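# Place a chain link on the riveting machine's anvil pin

## Task

Put a single chain link on the anvil beneath the riveting machine's head so that it lies flat and one of its holes sits over the locating pin; at the end neither hand may be touching any link or the tote.

## Robot and tools

Robot: two arms, left_arm (left five-finger hand) and right_arm (right hand). Calibrated base positions in the scene frame: left_arm (-0.030, +0.298, 0) m, right_arm (+0.023, -0.239, 0) m, each yawed very slightly. Scene frame: origin at table-top height midway between the nominal bases, +z up, +x out over the table, left_arm on the +y side. A camera stand sits behind the arms. The task has reference pages, viewable with show_instructions (no arguments, moves nothing).

Hand point: a spot fixed to the palm, about 0.05 m in front of it and 0.15 m from the wrist face. Its +z runs along the straight fingers, +y out of the palm, +x across the palm away from the thumb on the right hand (toward the thumb on the left hand). Straight fingertips reach 0.06-0.07 m past it along +z and lie about 0.06 m behind it along -y. A wrist bracket on the little-finger side can strike objects. Arms are loose: resting 1-5 cm off the command (usually low) is normal, small moves may not start, and a turn can shift the point noticeably.

execute_actions(actions, cameras): actions is a list of actions; each action is a table of up to 15 rows, one row per 1/30 s step; a short table repeats its final row. Every row is one list of 28 numbers in [-1, 1] covering both arms: left_arm dx, dy, dz, rx, ry, rz, then the left hand's eight numbers; then right_arm dx, dy, dz, rx, ry, rz, then the right hand's eight. Pose numbers are offsets, not poses: they are measured from that arm's Hand target at the start of the action (not from the previous row), along the Hand target's own axes; 1.0 equals 0.6 m or 180 degrees, and rx, ry, rz form one rotation vector. Repeating an offset moves further. All six zeros re-requests the current Hand target. Each commanded orientation is clipped to within 40 degrees of the measured one.

Hand numbers, in this order: little, ring, middle, index, thumb_bend, thumb_turn, force_limit, speed. Fingers and thumb_bend: +1 straight/open, -1 curled. thumb_turn: +1 beside the palm, -1 opposite the fingers. These are absolute targets, not offsets. force_limit maps -1..+1 to about 0..10 N at the fingertip (15 N for the thumb motors). speed rises linearly from near zero at -1 to full at +0.48 and stays full to +1; use -0.94 or lower for a gentle close. No number means no change: to leave a hand alone, resend the last eight numbers actually sent to it (before any were sent, use hand_measured plus hand_force_limit and hand_speed). With the thumb in front of the palm the hand grips things about 0.035-0.065 m thick, or a handle down to 0.025 m. To loosen, send targets more open than hand_measured; to squeeze harder, raise force_limit and send a more closed target.

move(target, speed, blend, blocking, cameras): steers hand points in straight lines. target is one 28-number row (same layout, offsets from the Hand targets) or a list of up to 15 such rows, every row counted from the same starting Hand targets. speed: m/s, 0.002 to 4.3, default 0.25, one value or one per target; turns allowed up to twice that in rad/s. blend: corner rounding in m for a list, 0 (default) stops at each point. blocking=false returns after about 0.5 s while motion continues. Paths end together, last at least 0.5 s and are cut at 10 s. Hand numbers in a later target are sent once everything rests at the previous one. The result adds a move: line, e.g. done, off_target, moving, held or fault, with limits such as paced (pose clipped) or held (steps withheld). done/off_target says nothing about contact.

wait(seconds 0-10, cameras): lets time pass, arms holding their last command; a running move keeps going. stop(cameras): brakes a running move. zoom_image(camera, region): region [x0, y0, x1, y1] pixels of that camera's latest image, at most 504x504, for cam_high, cam_low, cam_left_wrist or cam_right_wrist. finished_scene(scene=1, optional): ends the scene permanently.

cameras argument: list of names, ["all"], or []; omitted means all for an empty actions list, otherwise none. Images are 672x504; fixed cameras are in the scene frame, wrist cameras in their arm's base frame.

Results: end_effector_position (m) and end_effector_quat_wxyz per arm in its base frame; Hand target = last commanded pose after clipping, the base for the next offsets; joint positions, velocities (omitted when all within noise) and torques; hand_measured, hand_stopped_by (moving, target, force, stalled, fault) and hand_load_n (positive pushes the finger open; near 0 after losing a grip), each in the hand-number order; hand_force_limit, hand_speed. Lines like MOTOR HOT or OVER-TEMPERATURE FAULT warn of heating.

Avoid: dropping the link or releasing it while it moves, letting anything leave the table, fast contacts with the machine or table, pressing past contact, the two hands touching or gripping each other, large finger loads, long stretched-out holds (heat), and paths passing close to an arm's own base. A blocked arm keeps pushing until commanded back past its hand point. Objects may be nudged occasionally. Finish with both hands clear of links and tote.

Each tool is called as name(argument=value, ...) on one line, values as JSON.

Reference images:

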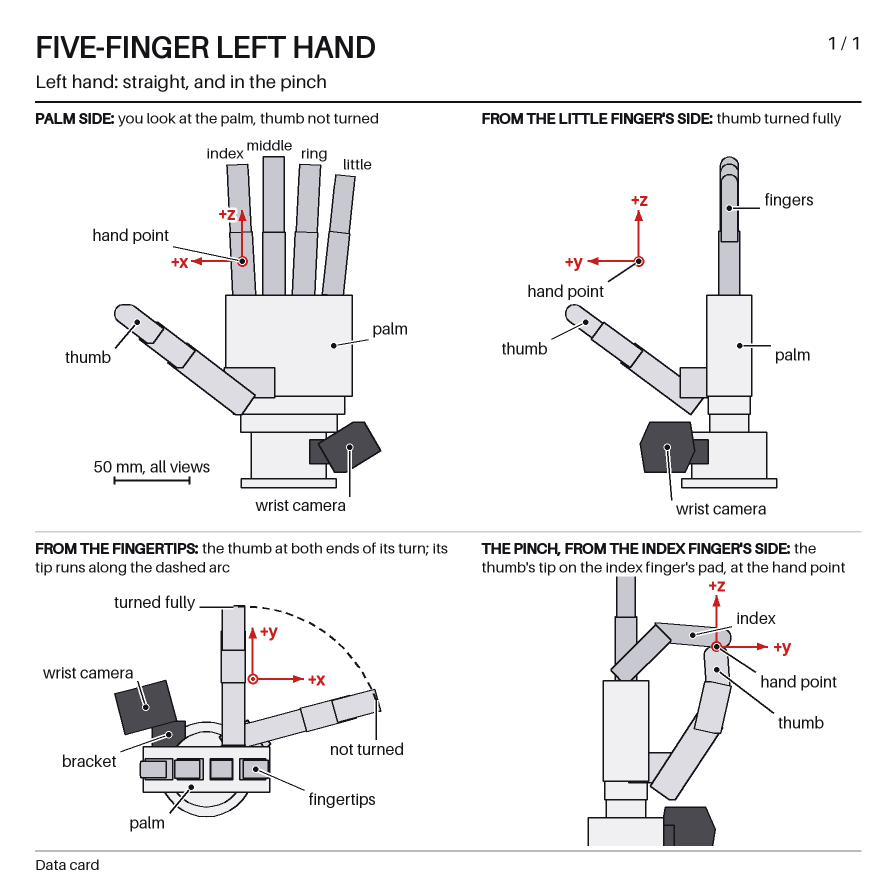

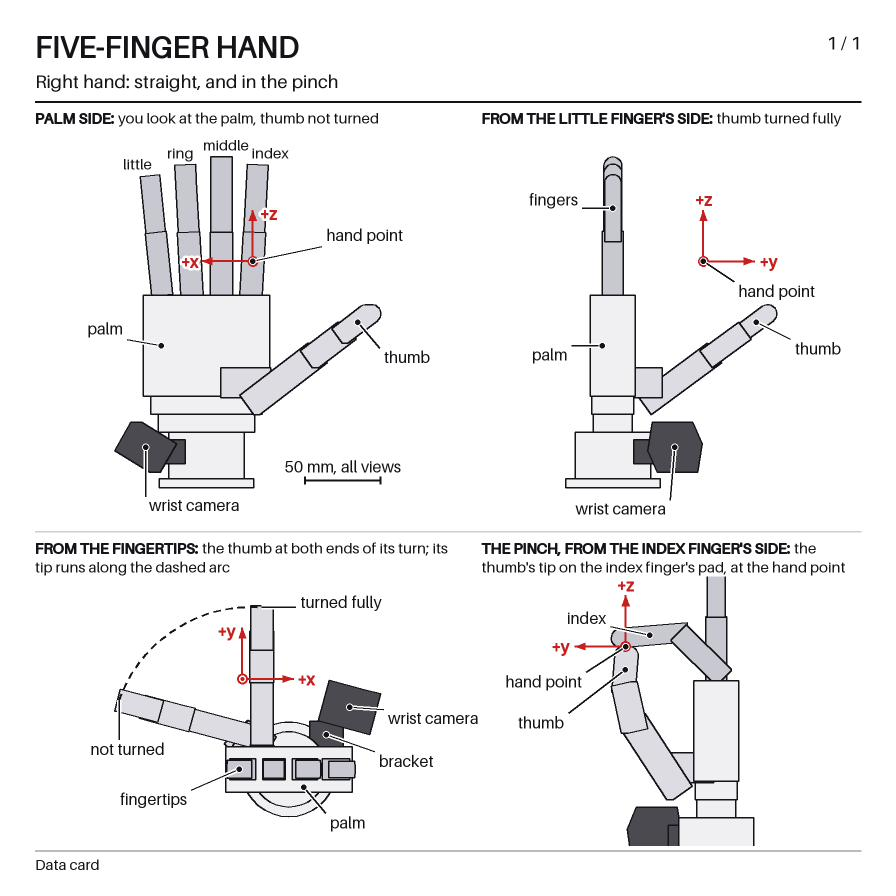

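## Session

execute_actions(actions=[])

Scene clock: 0.00 s.
left_arm: end_effector_position=(+0.3245, +0.2760, +0.1502) hand_measured=(+1.000, +1.000, +1.000, +1.000, +1.000, +1.000) hand_load_n=(+0.0, +0.0, +0.0, +0.0, +0.0, +0.0) hand_stopped_by=(target, target, target, target, target, target) hand_force_limit=0.00 hand_speed=-0.80 end_effector_quat_wxyz=(-0.020, +0.941, -0.338, -0.014) | right_arm: end_effector_position=(+0.4699, -0.2665, +0.3031) hand_measured=(+1.000, +1.000, +1.000, +1.000, +1.000, +1.000) hand_load_n=(+0.0, +0.0, +0.0, +0.0, +0.0, +0.0) hand_stopped_by=(target, target, target, target, target, target) hand_force_limit=0.00 hand_speed=-0.80 end_effector_quat_wxyz=(+0.551, +0.038, +0.833, +0.037)
Joint positions: left_arm=[0.773 1.605 1.379 -1.32 -0.043 -0.106] | right_arm=[-0.865 1.357 1.012 -0.247 -0.794 1.237]
Joint velocities: within noise
Joint torques (N m): no reading
Heat: left arm: hottest shoulder 33 °C; right arm: hottest waist 35 °C.
Hand target: left_arm +0.3342, +0.2827, +0.1620; -0.041, +0.938, -0.344, -0.007 | right_arm +0.4720, -0.2738, +0.3190; +0.562, +0.034, +0.826, +0.027

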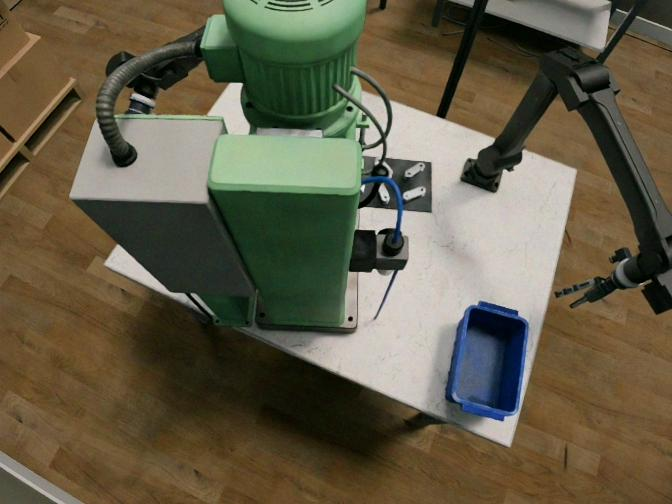

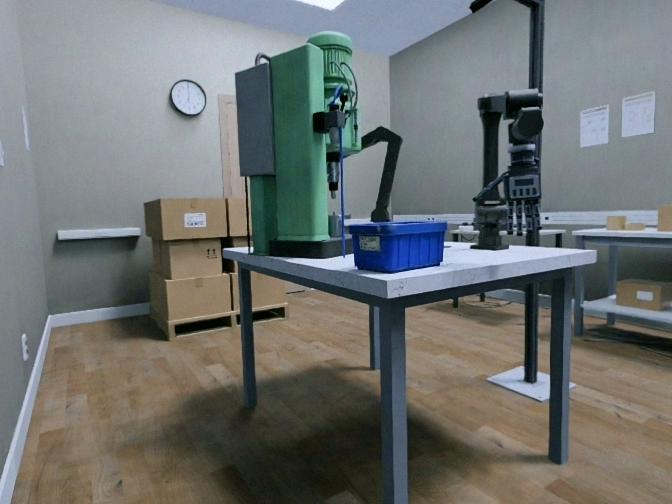

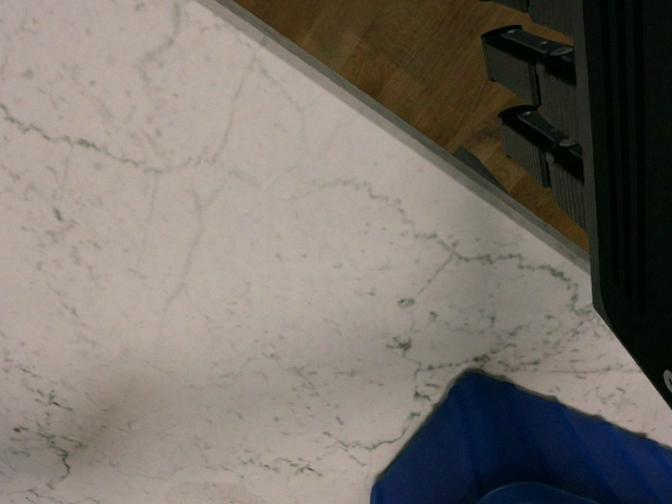

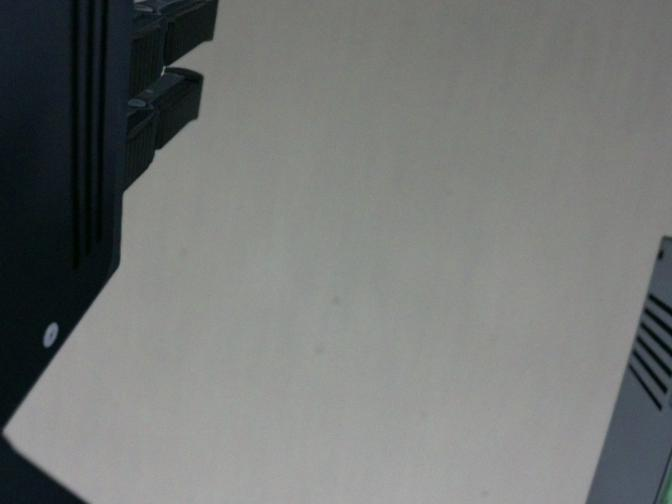

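zoom_image(camera="cam_high", region=[320, 100, 480, 220])

zoom_image(camera="cam_low", region=[220, 80, 420, 280])

zoom_image(camera="cam_high", region=[200, 80, 500, 380])

Scaled by 3.150 from the camera's 672x504 image, which has a finer 960x720 frame.

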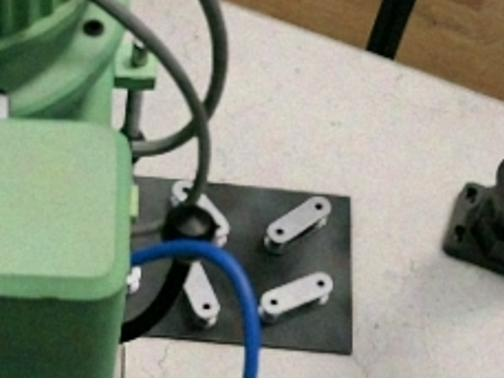

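Scaled by 2.520 from the camera's 672x504 image, which has a finer 960x720 frame.

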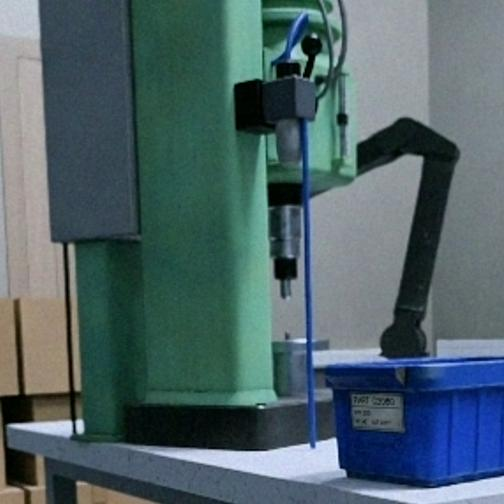

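Scaled by 1.680 from the camera's 672x504 image, which has a finer 960x720 frame.

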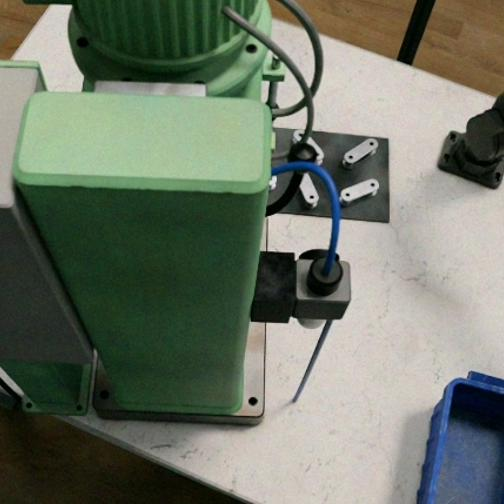

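move(target=[0,0,0,0,0,0,1,1,1,1,1,1,0,-0.8,0.1662,0.3622,-0.3425,-0.2202,0.0007,-0.6013,1,1,1,1,1,1,0,-0.8], speed=0.4, cameras=["all"])

Scene clock: 50.47 s.
left_arm: end_effector_position=(+0.3245, +0.2760, +0.1502) hand_measured=(+1.000, +1.000, +1.000, +1.000, +1.000, +1.000) hand_load_n=(+0.0, +0.0, +0.0, +0.0, +0.0, +0.0) hand_stopped_by=(target, target, target, target, target, target) hand_force_limit=0.00 hand_speed=-0.80 end_effector_quat_wxyz=(-0.020, +0.941, -0.338, -0.014) | right_arm: end_effector_position=(+0.2438, -0.0480, +0.2922) hand_measured=(+1.000, +1.000, +1.000, +1.000, +1.000, +1.000) hand_load_n=(+0.0, +0.0, +0.0, +0.0, +0.0, -0.5) hand_stopped_by=(target, target, target, target, target, target) hand_force_limit=0.00 hand_speed=-0.80 end_effector_quat_wxyz=(-0.333, +0.797, -0.477, +0.164)
Joint positions: left_arm=[0.773 1.605 1.379 -1.32 -0.043 -0.106] | right_arm=[-0.602 0.862 1.072 -1.431 -0.689 -0.966]
Joint torques (N m): left_arm=[0.44 -12.04 11.37 0.51 -0.05 0.11] | right_arm=[0.56 -3.6 12.34 0.23 -0.2 0.02]
Heat: left arm: hottest elbow 35 °C; right arm: hottest waist 35 °C.
Hand target: left_arm +0.3342, +0.2827, +0.1620; -0.041, +0.938, -0.344, -0.007 | right_arm +0.2497, -0.0503, +0.3200; -0.332, +0.800, -0.461, +0.191
Off the commanded pose: left_arm 0.017 m, 3 deg | right_arm 0.029 m, 4 deg.
move: off_target (left_arm, right_arm)
camera_calibration:
cam_right_wrist: T_world_to_cam=[[-0.460877, -0.517492, -0.720968, 0.307061], [-0.873688, 0.407158, 0.266255, 0.151463], [0.155763, 0.752612, -0.639776, 0.29357], [0, 0, 0, 1]] pos_world=[0.228121, -0.123712, 0.368873]

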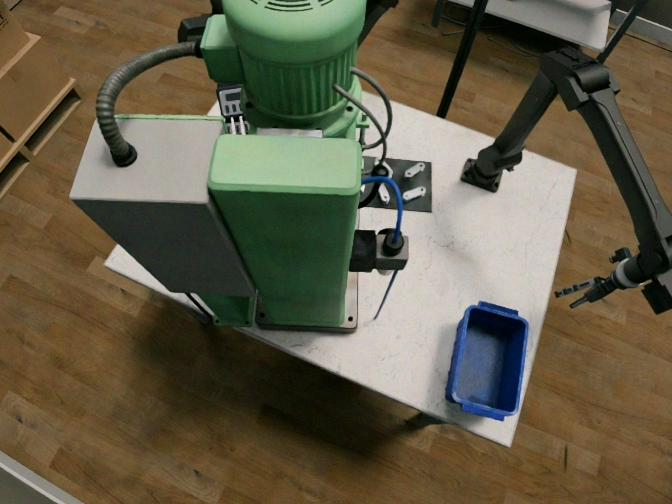

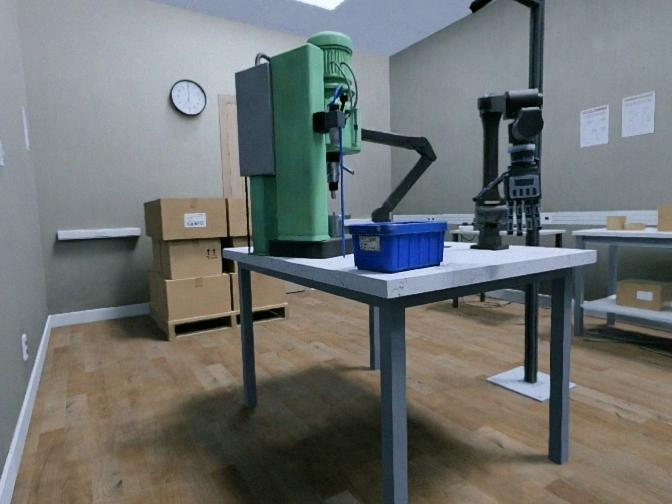

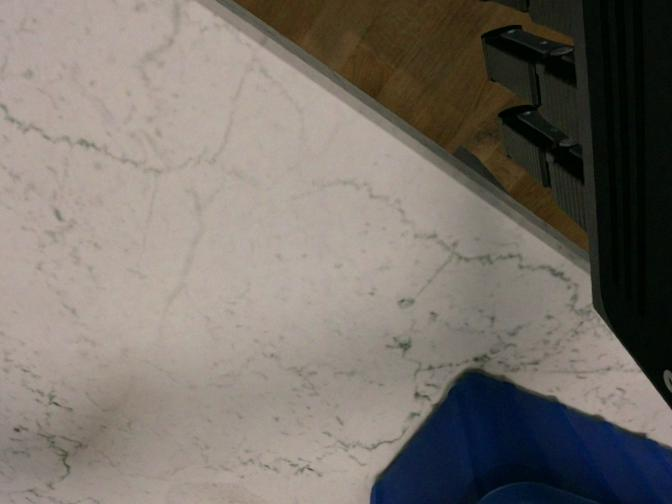

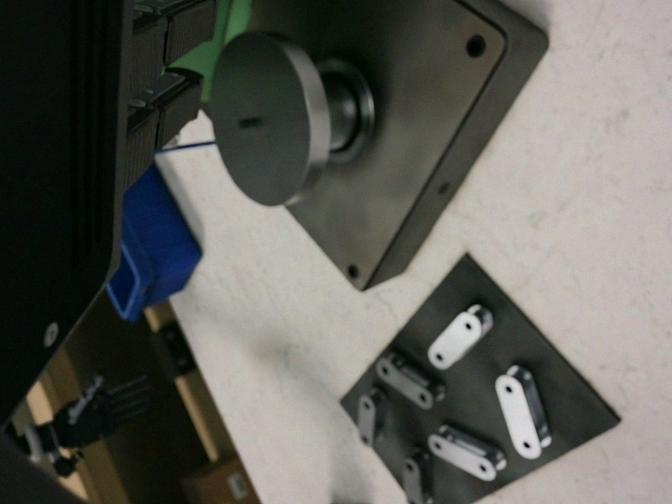

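zoom_image(camera="cam_right_wrist", region=[330, 240, 640, 504])

zoom_image(camera="cam_right_wrist", region=[180, 0, 560, 300])

Scaled by 1.626 from the camera's 672x504 image, which has a finer 960x720 frame.

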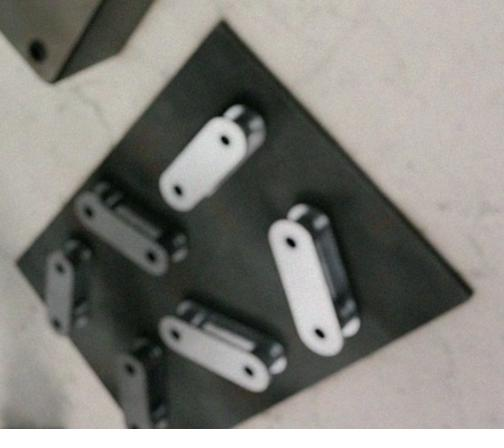

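Scaled by 1.326 from the camera's 672x504 image, which has a finer 960x720 frame.

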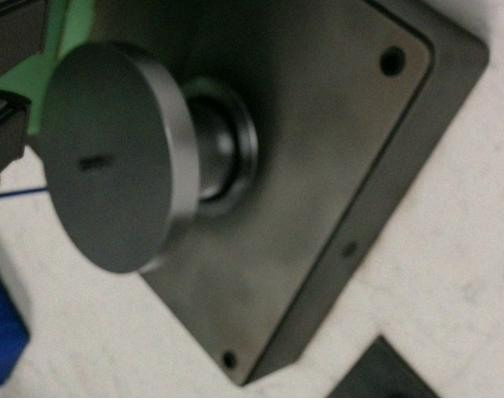

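zoom_image(camera="cam_low", region=[290, 90, 390, 270])

zoom_image(camera="cam_right_wrist", region=[200, 20, 400, 220])

Scaled by 2.800 from the camera's 672x504 image, which has a finer 960x720 frame.

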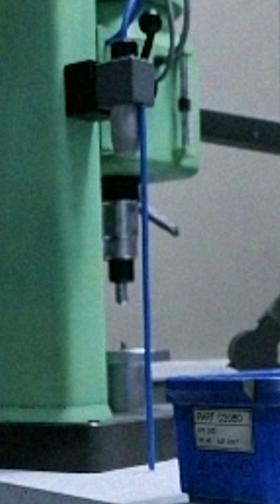

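Scaled by 2.520 from the camera's 672x504 image, which has a finer 960x720 frame.

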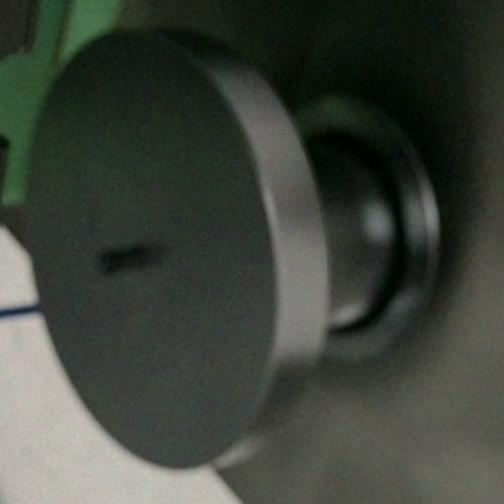

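zoom_image(camera="cam_low", region=[315, 180, 365, 260])

Scaled by 6.300 from the camera's 672x504 image, which has a finer 960x720 frame.

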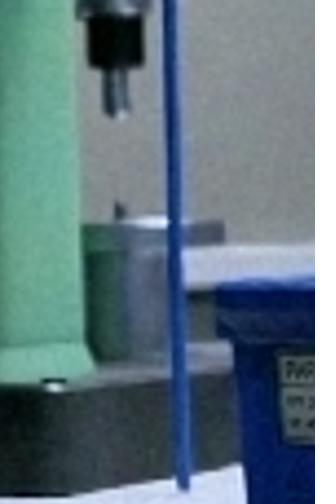

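move(target=[[0,0,0,0,0,0,1,1,1,1,1,1,0,-0.8,-0.3133,-0.0170,0.1587,0,0,0,1,1,1,1,1,1,0,-0.8],[0,0,0,0,0,0,1,1,1,1,1,1,0,-0.8,-0.696,0.0713,0.3302,0.1657,-0.0824,-0.0477,1,1,1,1,1,1,0,-0.8]], speed=0.3, blend=0.05, cameras=["cam_right_wrist", "cam_high"])

Scene clock: 126.47 s.
left_arm: end_effector_position=(+0.3245, +0.2760, +0.1502) hand_measured=(+1.000, +1.000, +1.000, +1.000, +1.000, +1.000) hand_load_n=(+0.0, +0.0, +0.0, +0.0, +0.0, +0.0) hand_stopped_by=(target, target, target, target, target, target) hand_force_limit=0.00 hand_speed=-0.80 end_effector_quat_wxyz=(-0.020, +0.941, -0.338, -0.014) | right_arm: end_effector_position=(+0.1368, +0.3651, +0.1531) hand_measured=(+1.000, +1.000, +1.000, +1.000, +1.000, +1.000) hand_load_n=(+0.0, +0.0, +0.0, +0.0, +0.0, +0.0) hand_stopped_by=(target, target, target, target, target, target) hand_force_limit=0.00 hand_speed=-0.80 end_effector_quat_wxyz=(-0.563, +0.741, -0.292, +0.222)
Joint positions: left_arm=[0.773 1.605 1.379 -1.32 -0.043 -0.106] | right_arm=[1.38 0.803 0.361 0.125 0.538 0.168]
Joint torques (N m): left_arm=[0.5 -12.1 11.36 0.49 -0.05 0.11] | right_arm=[0.26 -0.79 7.36 2.97 0.31 0]
Heat: left arm: hottest elbow 38 °C; right arm: hottest elbow 43 °C.
Hand target: left_arm +0.3342, +0.2827, +0.1620; -0.041, +0.938, -0.344, -0.007 | right_arm +0.1355, +0.3662, +0.1497; -0.567, +0.738, -0.290, +0.223
Off the commanded pose: left_arm 0.017 m, 3 deg | right_arm 0.004 m, 1 deg.
move: off_target (left_arm)
camera_calibration:
cam_right_wrist: T_world_to_cam=[[0.0574215, -0.32576, -0.943707, 0.264438], [-0.988999, 0.110512, -0.0983253, 0.106611], [0.136322, 0.938971, -0.315831, -0.204636], [0, 0, 0, 1]] pos_world=[0.118151, 0.266509, 0.195404]
Images, in order (width x height): cam_high 672x504, cam_right_wrist 672x504.

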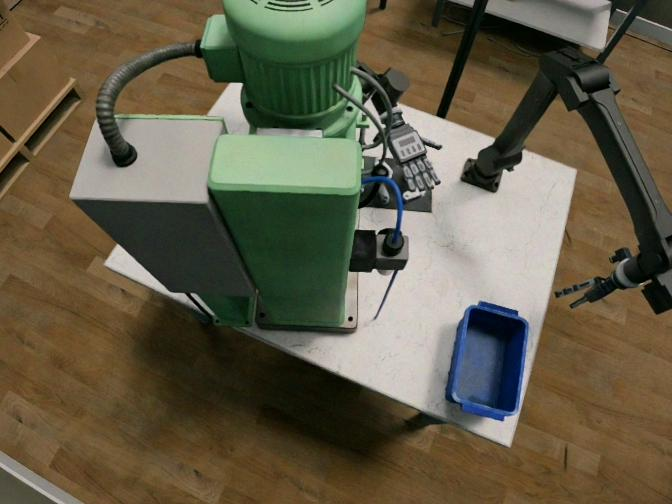

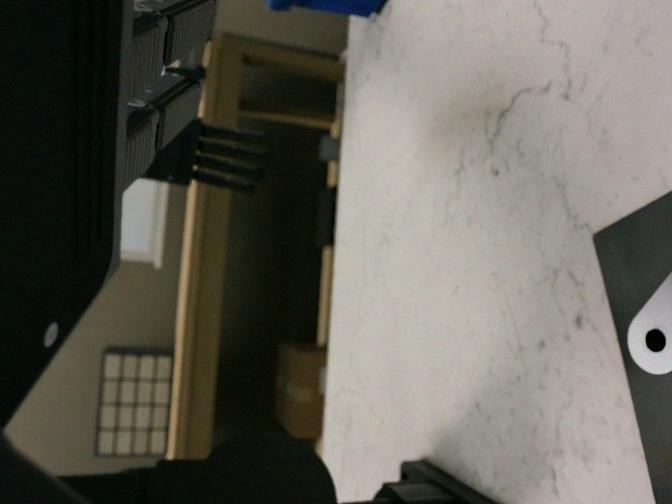

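move(target=[0,0,0,0,0,0,1,1,1,1,1,1,0,-0.8,0.0568,0.0975,-0.0435,-0.1944,0,0,1,1,1,1,1,1,0,-0.8], speed=0.25, cameras=["cam_right_wrist"])

Scene clock: 134.50 s.
left_arm: end_effector_position=(+0.3245, +0.2760, +0.1502) hand_measured=(+1.000, +1.000, +1.000, +1.000, +1.000, +1.000) hand_load_n=(+0.0, +0.0, +0.0, +0.0, +0.0, +0.5) hand_stopped_by=(target, target, target, target, target, target) hand_force_limit=0.00 hand_speed=-0.80 end_effector_quat_wxyz=(-0.020, +0.941, -0.338, -0.014) | right_arm: end_effector_position=(+0.1193, +0.2944, +0.0731) hand_measured=(+1.000, +1.000, +1.000, +1.000, +1.000, +1.000) hand_load_n=(+0.0, +0.0, +0.0, +0.0, +0.0, +0.0) hand_stopped_by=(target, target, target, target, target, target) hand_force_limit=0.00 hand_speed=-0.80 end_effector_quat_wxyz=(-0.300, +0.886, -0.333, +0.123)
Joint positions: left_arm=[0.773 1.605 1.379 -1.32 -0.043 -0.106] | right_arm=[1.179 0.918 0.519 -0.543 0.216 0.257]
Joint torques (N m): left_arm=[0.5 -12.28 11.36 0.5 -0.05 0.11] | right_arm=[-1.85 -2.73 12.38 0.64 0.11 0.12]
Heat: left arm: hottest elbow 38 °C; right arm: hottest elbow 42 °C.
Hand target: left_arm +0.3342, +0.2827, +0.1620; -0.041, +0.938, -0.344, -0.007 | right_arm +0.1330, +0.3135, +0.1000; -0.319, +0.874, -0.344, +0.126
Off the commanded pose: left_arm 0.017 m, 3 deg | right_arm 0.036 m, 3 deg.
move: off_target (left_arm, right_arm)
camera_calibration:
cam_right_wrist: T_world_to_cam=[[-0.27208, -0.724282, -0.633552, 0.300813], [-0.956436, 0.131127, 0.260838, 0.0531161], [-0.105844, 0.676921, -0.728406, -0.0248418], [0, 0, 0, 1]] pos_world=[0.130018, 0.227724, 0.158631]
Images, in order (width x height): cam_right_wrist 672x504.

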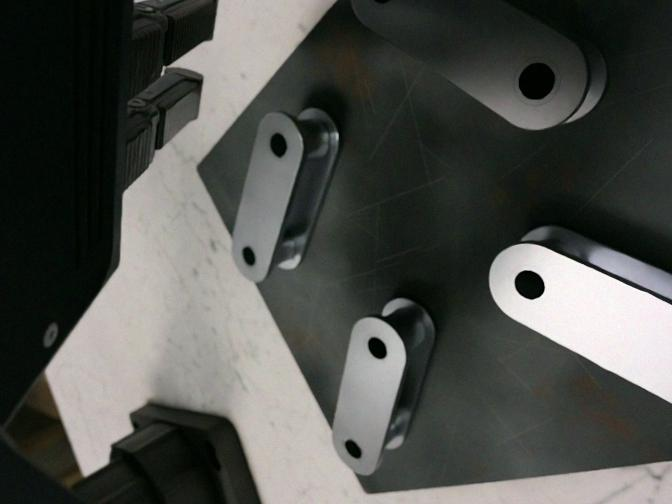

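zoom_image(camera="cam_right_wrist", region=[200, 80, 460, 500])

Scaled by 1.200 from the camera's 672x504 image, which has a finer 960x720 frame.

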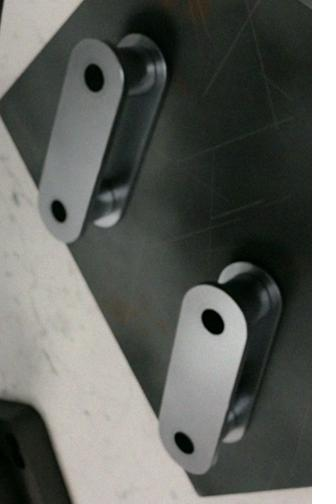

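move(target=[0,0,0,0,0,0,1,1,1,1,1,1,0,-0.8,-0.0627,-0.0152,0.0997,0.1944,0,0,1,1,0.5,0.5,0.2,-1,0,0.2], speed=0.2, cameras=["cam_right_wrist"])

Scene clock: 148.73 s.
left_arm: end_effector_position=(+0.3245, +0.2760, +0.1502) hand_measured=(+1.000, +1.000, +1.000, +1.000, +1.000, +1.000) hand_load_n=(+0.5, +0.0, +0.0, +0.0, +0.0, +0.0) hand_stopped_by=(target, target, target, target, target, target) hand_force_limit=0.00 hand_speed=-0.80 end_effector_quat_wxyz=(-0.020, +0.941, -0.338, -0.014) | right_arm: end_effector_position=(+0.1424, +0.3712, +0.0613) hand_measured=(+1.000, +1.000, +0.500, +0.500, +0.200, -1.000) hand_load_n=(+0.0, +0.0, +0.0, +0.0, +0.0, +0.0) hand_stopped_by=(target, target, target, target, target, target) hand_force_limit=0.00 hand_speed=0.20 end_effector_quat_wxyz=(-0.562, +0.738, -0.300, +0.223)
Joint positions: left_arm=[0.773 1.605 1.379 -1.32 -0.043 -0.106] | right_arm=[1.368 1.178 0.224 0.634 0.538 0.177]
Joint torques (N m): left_arm=[0.56 -12.1 11.34 0.51 -0.05 0.11] | right_arm=[0.73 -3.31 4.88 2.96 0.3 -0.01]
Heat: left arm: hottest elbow 38 °C; right arm: hottest elbow 41 °C.
Hand target: left_arm +0.3342, +0.2827, +0.1620; -0.041, +0.938, -0.344, -0.007 | right_arm +0.1365, +0.3724, +0.0600; -0.567, +0.738, -0.290, +0.223
Off the commanded pose: left_arm 0.017 m, 3 deg | right_arm 0.006 m, 1 deg.
move: off_target (left_arm)
camera_calibration:
cam_right_wrist: T_world_to_cam=[[0.0462968, -0.322134, -0.945561, 0.179815], [-0.987896, 0.125526, -0.0911338, 0.0963227], [0.14805, 0.938335, -0.312423, -0.241647], [0, 0, 0, 1]] pos_world=[0.122608, 0.272579, 0.103308]
Images, in order (width x height): cam_right_wrist 672x504.

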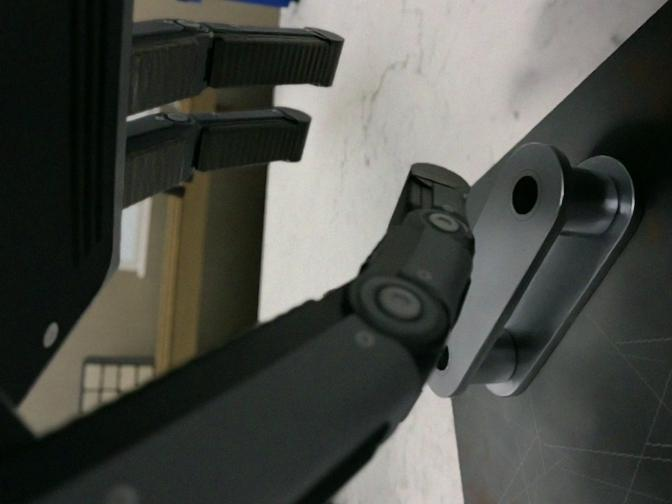

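move(target=[0,0,0,0,0,0,1,1,1,1,1,1,0,-0.8,-0.0107,0.0678,0.0043,0,0,0,1,1,0.5,0.5,0.2,-1,0,0.2], speed=0.1, cameras=["cam_right_wrist"])

Scene clock: 159.50 s.
left_arm: end_effector_position=(+0.3245, +0.2760, +0.1502) hand_measured=(+1.000, +1.000, +1.000, +1.000, +1.000, +1.000) hand_load_n=(+0.0, +0.0, +0.0, +0.0, -0.5, +0.0) hand_stopped_by=(target, target, target, target, target, target) hand_force_limit=0.00 hand_speed=-0.80 end_effector_quat_wxyz=(-0.020, +0.941, -0.338, -0.014) | right_arm: end_effector_position=(+0.1407, +0.3734, +0.0398) hand_measured=(+1.000, +1.000, +0.500, +0.500, +0.198, -1.000) hand_load_n=(+0.0, +0.0, +0.0, +0.0, -4.0, -2.5) hand_stopped_by=(target, target, target, target, target, target) hand_force_limit=0.00 hand_speed=0.20 end_effector_quat_wxyz=(-0.580, +0.719, -0.303, +0.235)
Joint positions: left_arm=[0.773 1.605 1.379 -1.32 -0.043 -0.106] | right_arm=[1.405 1.383 0.187 0.93 0.602 0.168]
Joint torques (N m): left_arm=[0.62 -12.04 11.34 0.49 -0.05 0.11] | right_arm=[0.67 -2.26 3.22 1.65 -0.08 0.12]
Heat: left arm: hottest elbow 38 °C; right arm: hottest elbow 39 °C.
Hand target: left_arm +0.3342, +0.2827, +0.1620; -0.041, +0.938, -0.344, -0.007 | right_arm +0.1264, +0.3709, +0.0201; -0.567, +0.738, -0.290, +0.223
Off the commanded pose: left_arm 0.017 m, 3 deg | right_arm 0.025 m, 3 deg.
move: off_target (left_arm, right_arm)
camera_calibration:
cam_right_wrist: T_world_to_cam=[[0.0722586, -0.282514, -0.956538, 0.142216], [-0.981125, 0.152338, -0.119109, 0.0826147], [0.179368, 0.94709, -0.266174, -0.259765], [0, 0, 0, 1]] pos_world=[0.117372, 0.273613, 0.0767324]
Images, in order (width x height): cam_right_wrist 672x504.

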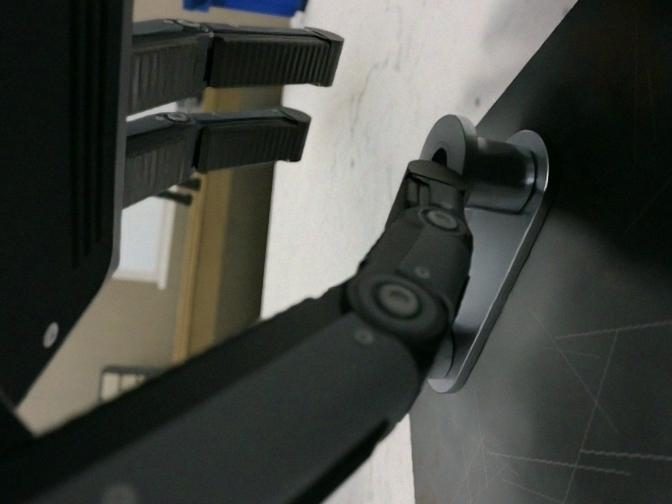

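move(target=[0,0,0,0,0,0,1,1,1,1,1,1,0,-0.8,0.0012,-0.0458,-0.0228,0,0,0,1,1,0.5,0.5,0.2,-1,0,0.2], speed=0.1, cameras=["cam_right_wrist"])

Scene clock: 163.90 s.
left_arm: end_effector_position=(+0.3245, +0.2760, +0.1502) hand_measured=(+1.000, +1.000, +1.000, +1.000, +1.000, +1.000) hand_load_n=(+0.0, +0.0, +0.0, +0.0, +0.0, +0.0) hand_stopped_by=(target, target, target, target, target, target) hand_force_limit=0.00 hand_speed=-0.80 end_effector_quat_wxyz=(-0.020, +0.941, -0.338, -0.014) | right_arm: end_effector_position=(+0.1239, +0.3655, +0.0455) hand_measured=(+1.000, +1.000, +0.500, +0.500, +0.200, -1.000) hand_load_n=(+0.0, +0.0, +0.0, +0.0, +0.0, +0.0) hand_stopped_by=(target, target, target, target, target, target) hand_force_limit=0.00 hand_speed=0.20 end_effector_quat_wxyz=(-0.564, +0.741, -0.289, +0.223)
Joint positions: left_arm=[0.773 1.605 1.379 -1.32 -0.043 -0.106] | right_arm=[1.439 1.236 0.184 0.727 0.591 0.18]
Joint torques (N m): left_arm=[0.5 -12.04 11.34 0.53 -0.06 0.11] | right_arm=[0.62 -5.95 4.92 1.05 0.25 0.21]
Heat: left arm: hottest elbow 38 °C; right arm: hottest elbow 38 °C.
Hand target: left_arm +0.3342, +0.2827, +0.1620; -0.041, +0.938, -0.344, -0.007 | right_arm +0.1227, +0.3659, +0.0501; -0.567, +0.738, -0.290, +0.223
Off the commanded pose: left_arm 0.017 m, 3 deg | right_arm 0.005 m, 1 deg.
move: off_target (left_arm)
camera_calibration:
cam_right_wrist: T_world_to_cam=[[0.0654496, -0.32618, -0.943039, 0.162854], [-0.988722, 0.106378, -0.105414, 0.0850074], [0.134702, 0.939303, -0.315539, -0.237133], [0, 0, 0, 1]] pos_world=[0.105332, 0.266817, 0.0877143]
Images, in order (width x height): cam_right_wrist 672x504.

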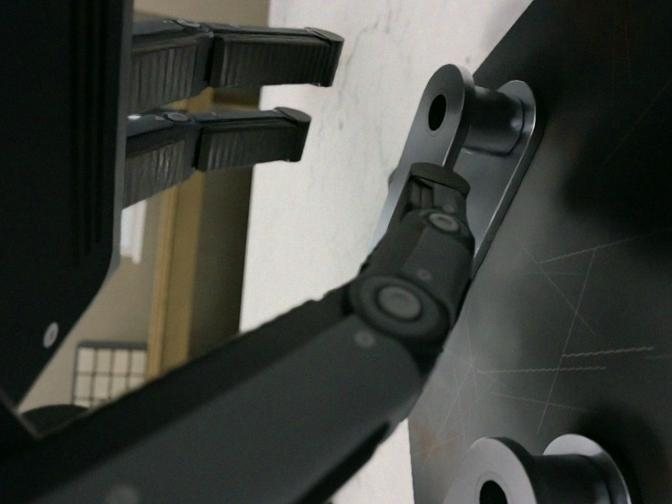

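move(target=[0,0,0,0,0,0,1,1,1,1,1,1,0,-0.8,0.0187,-0.043,-0.0195,0,0,0,1,1,0.5,0.5,0.2,-1,0,0.2], speed=0.15, cameras=["cam_right_wrist"])

Scene clock: 172.27 s.
left_arm: end_effector_position=(+0.3245, +0.2760, +0.1502) hand_measured=(+1.000, +1.000, +1.000, +1.000, +1.000, +1.000) hand_load_n=(+0.0, +0.0, +0.0, +0.0, +0.0, +0.0) hand_stopped_by=(target, target, target, target, target, target) hand_force_limit=0.00 hand_speed=-0.80 end_effector_quat_wxyz=(-0.020, +0.941, -0.338, -0.014) | right_arm: end_effector_position=(+0.1184, +0.3546, +0.0697) hand_measured=(+1.000, +1.000, +0.500, +0.500, +0.200, -1.000) hand_load_n=(+0.0, +0.0, +0.0, -0.5, +0.0, +0.0) hand_stopped_by=(target, target, target, target, target, target) hand_force_limit=0.00 hand_speed=0.20 end_effector_quat_wxyz=(-0.564, +0.745, -0.283, +0.215)
Joint positions: left_arm=[0.773 1.605 1.379 -1.32 -0.043 -0.106] | right_arm=[1.439 1.03 0.184 0.519 0.57 0.18]
Joint torques (N m): left_arm=[0.62 -12.04 11.36 0.46 -0.05 0.11] | right_arm=[-1.79 -4.54 7.08 1.21 0.09 0.07]
Heat: left arm: hottest elbow 38 °C; right arm: hottest elbow 37 °C.
Hand target: left_arm +0.3342, +0.2827, +0.1620; -0.041, +0.938, -0.344, -0.007 | right_arm +0.1277, +0.3549, +0.0781; -0.567, +0.738, -0.290, +0.223
Off the commanded pose: left_arm 0.017 m, 3 deg | right_arm 0.013 m, 2 deg.
move: off_target (left_arm, right_arm)
camera_calibration:
cam_right_wrist: T_world_to_cam=[[0.0653072, -0.326847, -0.942818, 0.18266], [-0.991413, 0.0860227, -0.0984948, 0.0904396], [0.113296, 0.941154, -0.318422, -0.216471], [0, 0, 0, 1]] pos_world=[0.102259, 0.255654, 0.112194]
Images, in order (width x height): cam_right_wrist 672x504.

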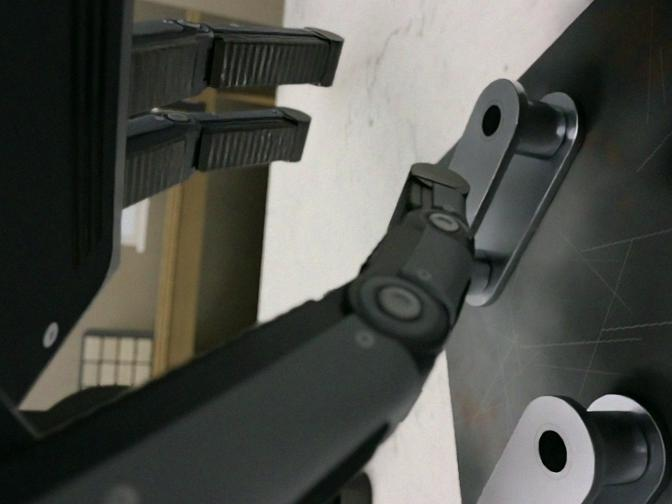

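zoom_image(camera="cam_right_wrist", region=[400, 60, 620, 320])

Scaled by 1.938 from the camera's 672x504 image, which has a finer 960x720 frame.

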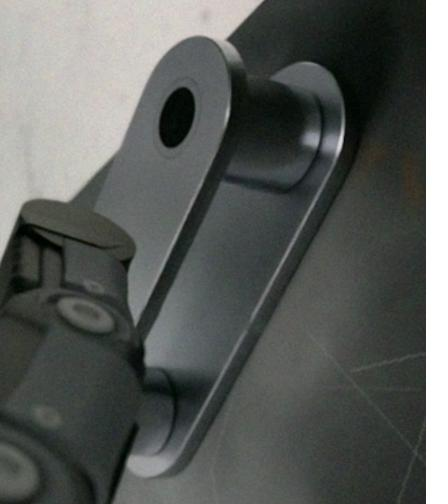

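move(target=[0,0,0,0,0,0,1,1,1,1,1,1,0,-0.8,0,0,0,0,0,0,1,1,0.2,0.2,0.2,-1,0,0.2], speed=0.15, cameras=["cam_right_wrist"])

Scene clock: 184.03 s.
left_arm: end_effector_position=(+0.3245, +0.2760, +0.1502) hand_measured=(+1.000, +1.000, +1.000, +1.000, +1.000, +1.000) hand_load_n=(+0.0, +0.0, +0.0, +0.0, +0.0, +0.0) hand_stopped_by=(target, target, target, target, target, target) hand_force_limit=0.00 hand_speed=-0.80 end_effector_quat_wxyz=(-0.020, +0.941, -0.338, -0.014) | right_arm: end_effector_position=(+0.1189, +0.3544, +0.0697) hand_measured=(+1.000, +1.000, +0.200, +0.200, +0.200, -1.000) hand_load_n=(+0.0, -0.5, +0.0, +0.0, +0.0, +0.0) hand_stopped_by=(target, target, target, target, target, target) hand_force_limit=0.00 hand_speed=0.20 end_effector_quat_wxyz=(-0.564, +0.745, -0.284, +0.216)
Joint positions: left_arm=[0.773 1.605 1.379 -1.32 -0.043 -0.106] | right_arm=[1.437 1.03 0.184 0.519 0.57 0.18]
Joint torques (N m): left_arm=[0.56 -12.1 11.33 0.49 -0.04 0.11] | right_arm=[-1.85 -4.25 6.97 1.17 0.11 0.08]
Heat: left arm: hottest elbow 39 °C; right arm: hottest elbow 37 °C.
Hand target: left_arm +0.3342, +0.2827, +0.1620; -0.041, +0.938, -0.344, -0.007 | right_arm +0.1277, +0.3549, +0.0781; -0.567, +0.738, -0.290, +0.223
Off the commanded pose: left_arm 0.017 m, 3 deg | right_arm 0.012 m, 1 deg.
move: off_target (left_arm, right_arm)
camera_calibration:
cam_right_wrist: T_world_to_cam=[[0.064816, -0.326953, -0.942815, 0.182644], [-0.991283, 0.0875024, -0.0984925, 0.0904676], [0.114701, 0.940981, -0.318432, -0.216425], [0, 0, 0, 1]] pos_world=[0.102665, 0.255451, 0.112193]
Images, in order (width x height): cam_right_wrist 672x504.

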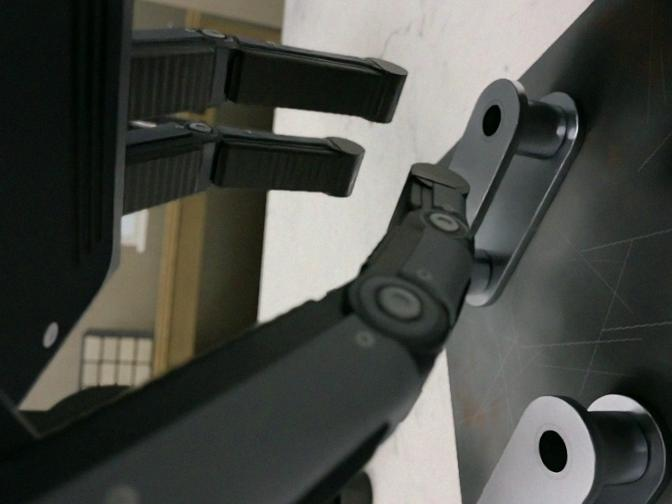

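move(target=[0,0,0,0,0,0,1,1,1,1,1,1,0,-0.8,0,0,0,0,0,0,1,1,0.2,-0.6,0.2,-1,-0.7,-0.6], speed=0.15, cameras=["cam_right_wrist"])

Scene clock: 191.37 s.
left_arm: end_effector_position=(+0.3245, +0.2760, +0.1502) hand_measured=(+1.000, +1.000, +1.000, +1.000, +1.000, +1.000) hand_load_n=(+0.0, +0.0, +0.0, +0.0, +0.0, +0.0) hand_stopped_by=(target, target, target, target, target, target) hand_force_limit=0.00 hand_speed=-0.80 end_effector_quat_wxyz=(-0.020, +0.941, -0.338, -0.014) | right_arm: end_effector_position=(+0.1189, +0.3544, +0.0697) hand_measured=(+1.000, +1.000, +0.200, -0.276, +0.200, -1.000) hand_load_n=(+0.0, +0.0, +0.0, +1.5, +0.5, +0.0) hand_stopped_by=(target, target, target, force, target, target) hand_force_limit=-0.70 hand_speed=-0.60 end_effector_quat_wxyz=(-0.564, +0.745, -0.284, +0.216)
Joint positions: left_arm=[0.773 1.605 1.379 -1.32 -0.043 -0.106] | right_arm=[1.437 1.03 0.184 0.519 0.57 0.18]
Joint torques (N m): left_arm=[0.62 -12.04 11.37 0.47 -0.06 0.11] | right_arm=[-2.2 -4.07 6.9 1.01 0.09 0.04]
Heat: left arm: hottest elbow 39 °C; right arm: hottest elbow 36 °C.
Hand target: left_arm +0.3342, +0.2827, +0.1620; -0.041, +0.938, -0.344, -0.007 | right_arm +0.1277, +0.3549, +0.0781; -0.567, +0.738, -0.290, +0.223
Off the commanded pose: left_arm 0.017 m, 3 deg | right_arm 0.012 m, 1 deg.
move: off_target (left_arm, right_arm)
camera_calibration:
cam_right_wrist: T_world_to_cam=[[0.064816, -0.326953, -0.942815, 0.182644], [-0.991283, 0.0875024, -0.0984925, 0.0904676], [0.114701, 0.940981, -0.318432, -0.216425], [0, 0, 0, 1]] pos_world=[0.102665, 0.255451, 0.112193]
Images, in order (width x height): cam_right_wrist 672x504.

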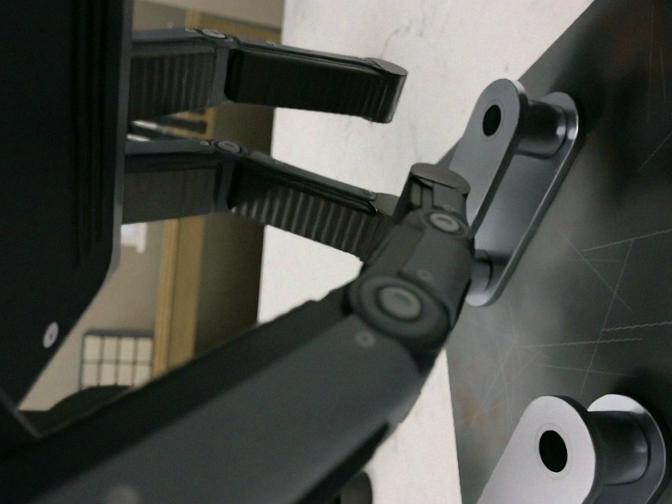

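move(target=[0,0,0,0,0,0,1,1,1,1,1,1,0,-0.8,-0.0138,0.0195,0.044,0,0,0,1,1,0.5,0.5,0.2,-1,0,0.2], speed=0.15, cameras=["cam_right_wrist"])

Scene clock: 199.97 s.
left_arm: end_effector_position=(+0.3245, +0.2760, +0.1502) hand_measured=(+1.000, +1.000, +1.000, +1.000, +1.000, +1.000) hand_load_n=(+0.0, +0.0, +0.0, +0.0, +0.0, +0.0) hand_stopped_by=(target, target, target, target, target, target) hand_force_limit=0.00 hand_speed=-0.80 end_effector_quat_wxyz=(-0.020, +0.941, -0.338, -0.014) | right_arm: end_effector_position=(+0.1239, +0.3580, +0.0400) hand_measured=(+1.000, +1.000, +0.500, +0.500, +0.200, -1.000) hand_load_n=(+0.0, -0.5, +0.0, +0.0, +0.0, +0.0) hand_stopped_by=(target, target, target, target, target, target) hand_force_limit=0.00 hand_speed=0.20 end_effector_quat_wxyz=(-0.547, +0.758, -0.282, +0.217)
Joint positions: left_arm=[0.773 1.605 1.379 -1.32 -0.043 -0.106] | right_arm=[1.414 1.191 0.184 0.638 0.547 0.177]
Joint torques (N m): left_arm=[0.56 -11.99 11.34 0.47 -0.05 0.11] | right_arm=[-1.38 -3.55 8.09 2.91 0.16 -0.01]
Heat: left arm: hottest elbow 39 °C; right arm: hottest elbow 36 °C.
Hand target: left_arm +0.3342, +0.2827, +0.1620; -0.041, +0.938, -0.344, -0.007 | right_arm +0.1370, +0.3770, +0.0600; -0.567, +0.738, -0.290, +0.223
Off the commanded pose: left_arm 0.017 m, 3 deg | right_arm 0.030 m, 3 deg.
move: off_target (left_arm, right_arm)
camera_calibration:
cam_right_wrist: T_world_to_cam=[[0.0538024, -0.366093, -0.929022, 0.170376], [-0.992337, 0.0840335, -0.0905837, 0.0931766], [0.111231, 0.926776, -0.358767, -0.222729], [0, 0, 0, 1]] pos_world=[0.10807, 0.260963, 0.086816]
Images, in order (width x height): cam_right_wrist 672x504.

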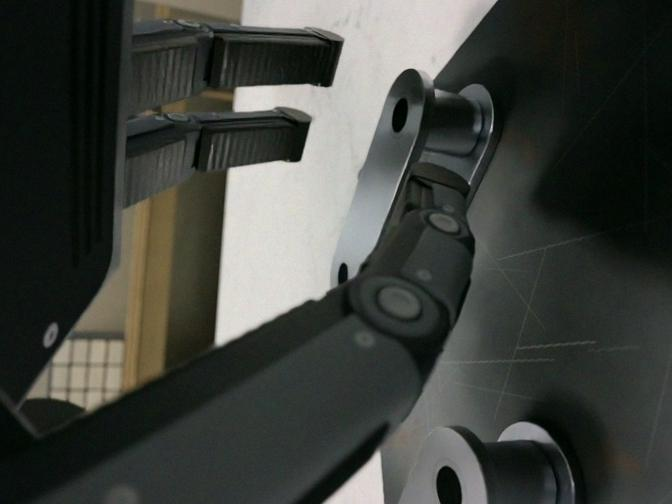

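move(target=[0,0,0,0,0,0,1,1,1,1,1,1,0,-0.8,-0.0057,0.0058,0.0103,-0.0556,-0.0081,-0.0022,1,1,0.5,0.5,0.2,-1,0,0.2], speed=0.15, cameras=["cam_right_wrist"])

Scene clock: 210.57 s.
left_arm: end_effector_position=(+0.3245, +0.2760, +0.1502) hand_measured=(+1.000, +1.000, +1.000, +1.000, +1.000, +1.000) hand_load_n=(+0.0, +0.0, +0.0, +0.0, -0.5, +0.0) hand_stopped_by=(target, target, target, target, target, target) hand_force_limit=0.00 hand_speed=-0.80 end_effector_quat_wxyz=(-0.020, +0.941, -0.338, -0.014) | right_arm: end_effector_position=(+0.1240, +0.3621, +0.0289) hand_measured=(+1.000, +1.000, +0.500, +0.500, +0.200, -1.000) hand_load_n=(+0.0, +0.0, +0.0, +0.0, +0.0, +0.0) hand_stopped_by=(target, target, target, target, target, target) hand_force_limit=0.00 hand_speed=0.20 end_effector_quat_wxyz=(-0.483, +0.806, -0.286, +0.187)
Joint positions: left_arm=[0.773 1.605 1.379 -1.32 -0.043 -0.106] | right_arm=[1.353 1.158 0.281 0.341 0.432 0.215]
Joint torques (N m): left_arm=[0.56 -11.99 11.33 0.51 -0.05 0.11] | right_arm=[-2.14 -5.6 9.72 1.11 0.11 0.18]
Heat: left arm: hottest elbow 39 °C; right arm: hottest elbow 36 °C.
Hand target: left_arm +0.3342, +0.2827, +0.1620; -0.041, +0.938, -0.344, -0.007 | right_arm +0.1380, +0.3830, +0.0550; -0.503, +0.788, -0.299, +0.190
Off the commanded pose: left_arm 0.017 m, 3 deg | right_arm 0.036 m, 3 deg.
move: off_target (left_arm, right_arm)
camera_calibration:
cam_right_wrist: T_world_to_cam=[[-0.031319, -0.484418, -0.874276, 0.213412], [-0.998665, 0.0511186, 0.00745123, 0.101738], [0.0410822, 0.873342, -0.485372, -0.198793], [0, 0, 0, 1]] pos_world=[0.116453, 0.271794, 0.089335]
Images, in order (width x height): cam_right_wrist 672x504.

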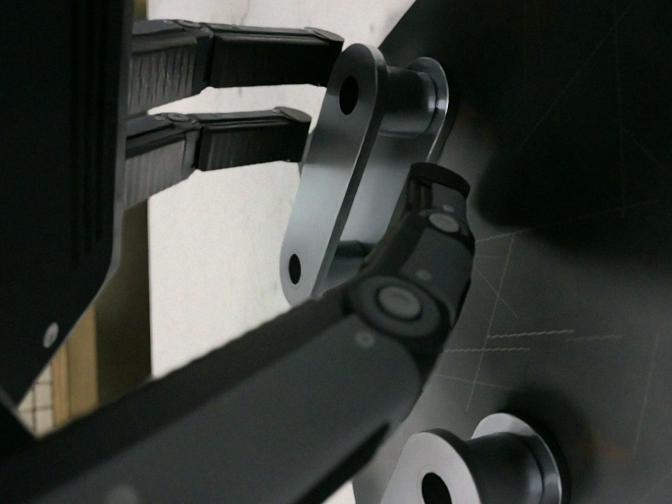

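move(target=[0,0,0,0,0,0,1,1,1,1,1,1,0,-0.8,-0.0003,0.0017,0.0157,0,-0.0076,-0.0035,1,1,0.5,0.5,0.2,-1,0,0.2], speed=0.1, cameras=["cam_right_wrist"])

Scene clock: 217.43 s.
left_arm: end_effector_position=(+0.3245, +0.2760, +0.1502) hand_measured=(+1.000, +1.000, +1.000, +1.000, +1.000, +1.000) hand_load_n=(+0.0, +0.0, +0.0, +0.0, -0.5, +0.0) hand_stopped_by=(target, target, target, target, target, target) hand_force_limit=0.00 hand_speed=-0.80 end_effector_quat_wxyz=(-0.020, +0.941, -0.338, -0.014) | right_arm: end_effector_position=(+0.1261, +0.3635, +0.0261) hand_measured=(+1.000, +1.000, +0.500, +0.500, +0.200, -1.000) hand_load_n=(+0.0, +0.5, +0.0, +0.0, +0.0, +0.0) hand_stopped_by=(target, target, target, target, target, target) hand_force_limit=0.00 hand_speed=0.20 end_effector_quat_wxyz=(-0.479, +0.812, -0.283, +0.176)
Joint positions: left_arm=[0.773 1.605 1.379 -1.32 -0.043 -0.106] | right_arm=[1.325 1.17 0.287 0.341 0.384 0.206]
Joint torques (N m): left_arm=[0.5 -12.04 11.33 0.47 -0.06 0.11] | right_arm=[-1.85 -3.6 9.61 2.7 0.08 -0.02]
Heat: left arm: hottest elbow 39 °C; right arm: hottest elbow 36 °C.
Hand target: left_arm +0.3342, +0.2827, +0.1620; -0.041, +0.938, -0.344, -0.007 | right_arm +0.1432, +0.3892, +0.0501; -0.506, +0.792, -0.289, +0.183
Off the commanded pose: left_arm 0.017 m, 3 deg | right_arm 0.039 m, 4 deg.
move: off_target (left_arm, right_arm)
camera_calibration:
cam_right_wrist: T_world_to_cam=[[-0.0392789, -0.489934, -0.870874, 0.214559], [-0.99909, 0.0337411, 0.0260799, 0.10967], [0.0166068, 0.871107, -0.490813, -0.19745], [0, 0, 0, 1]] pos_world=[0.121277, 0.27342, 0.0870831]
Images, in order (width x height): cam_right_wrist 672x504.

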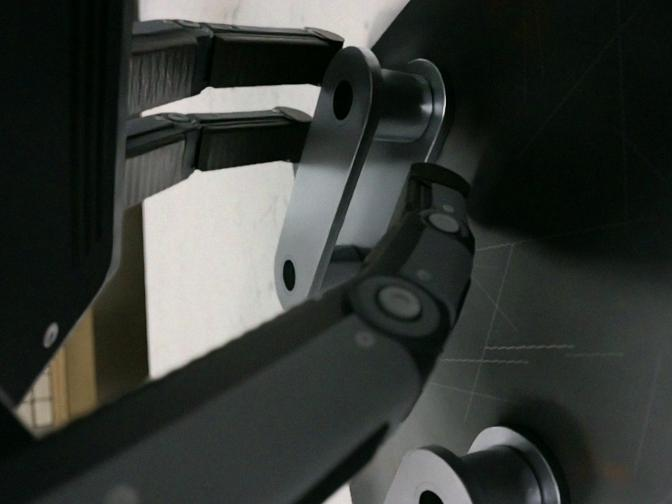

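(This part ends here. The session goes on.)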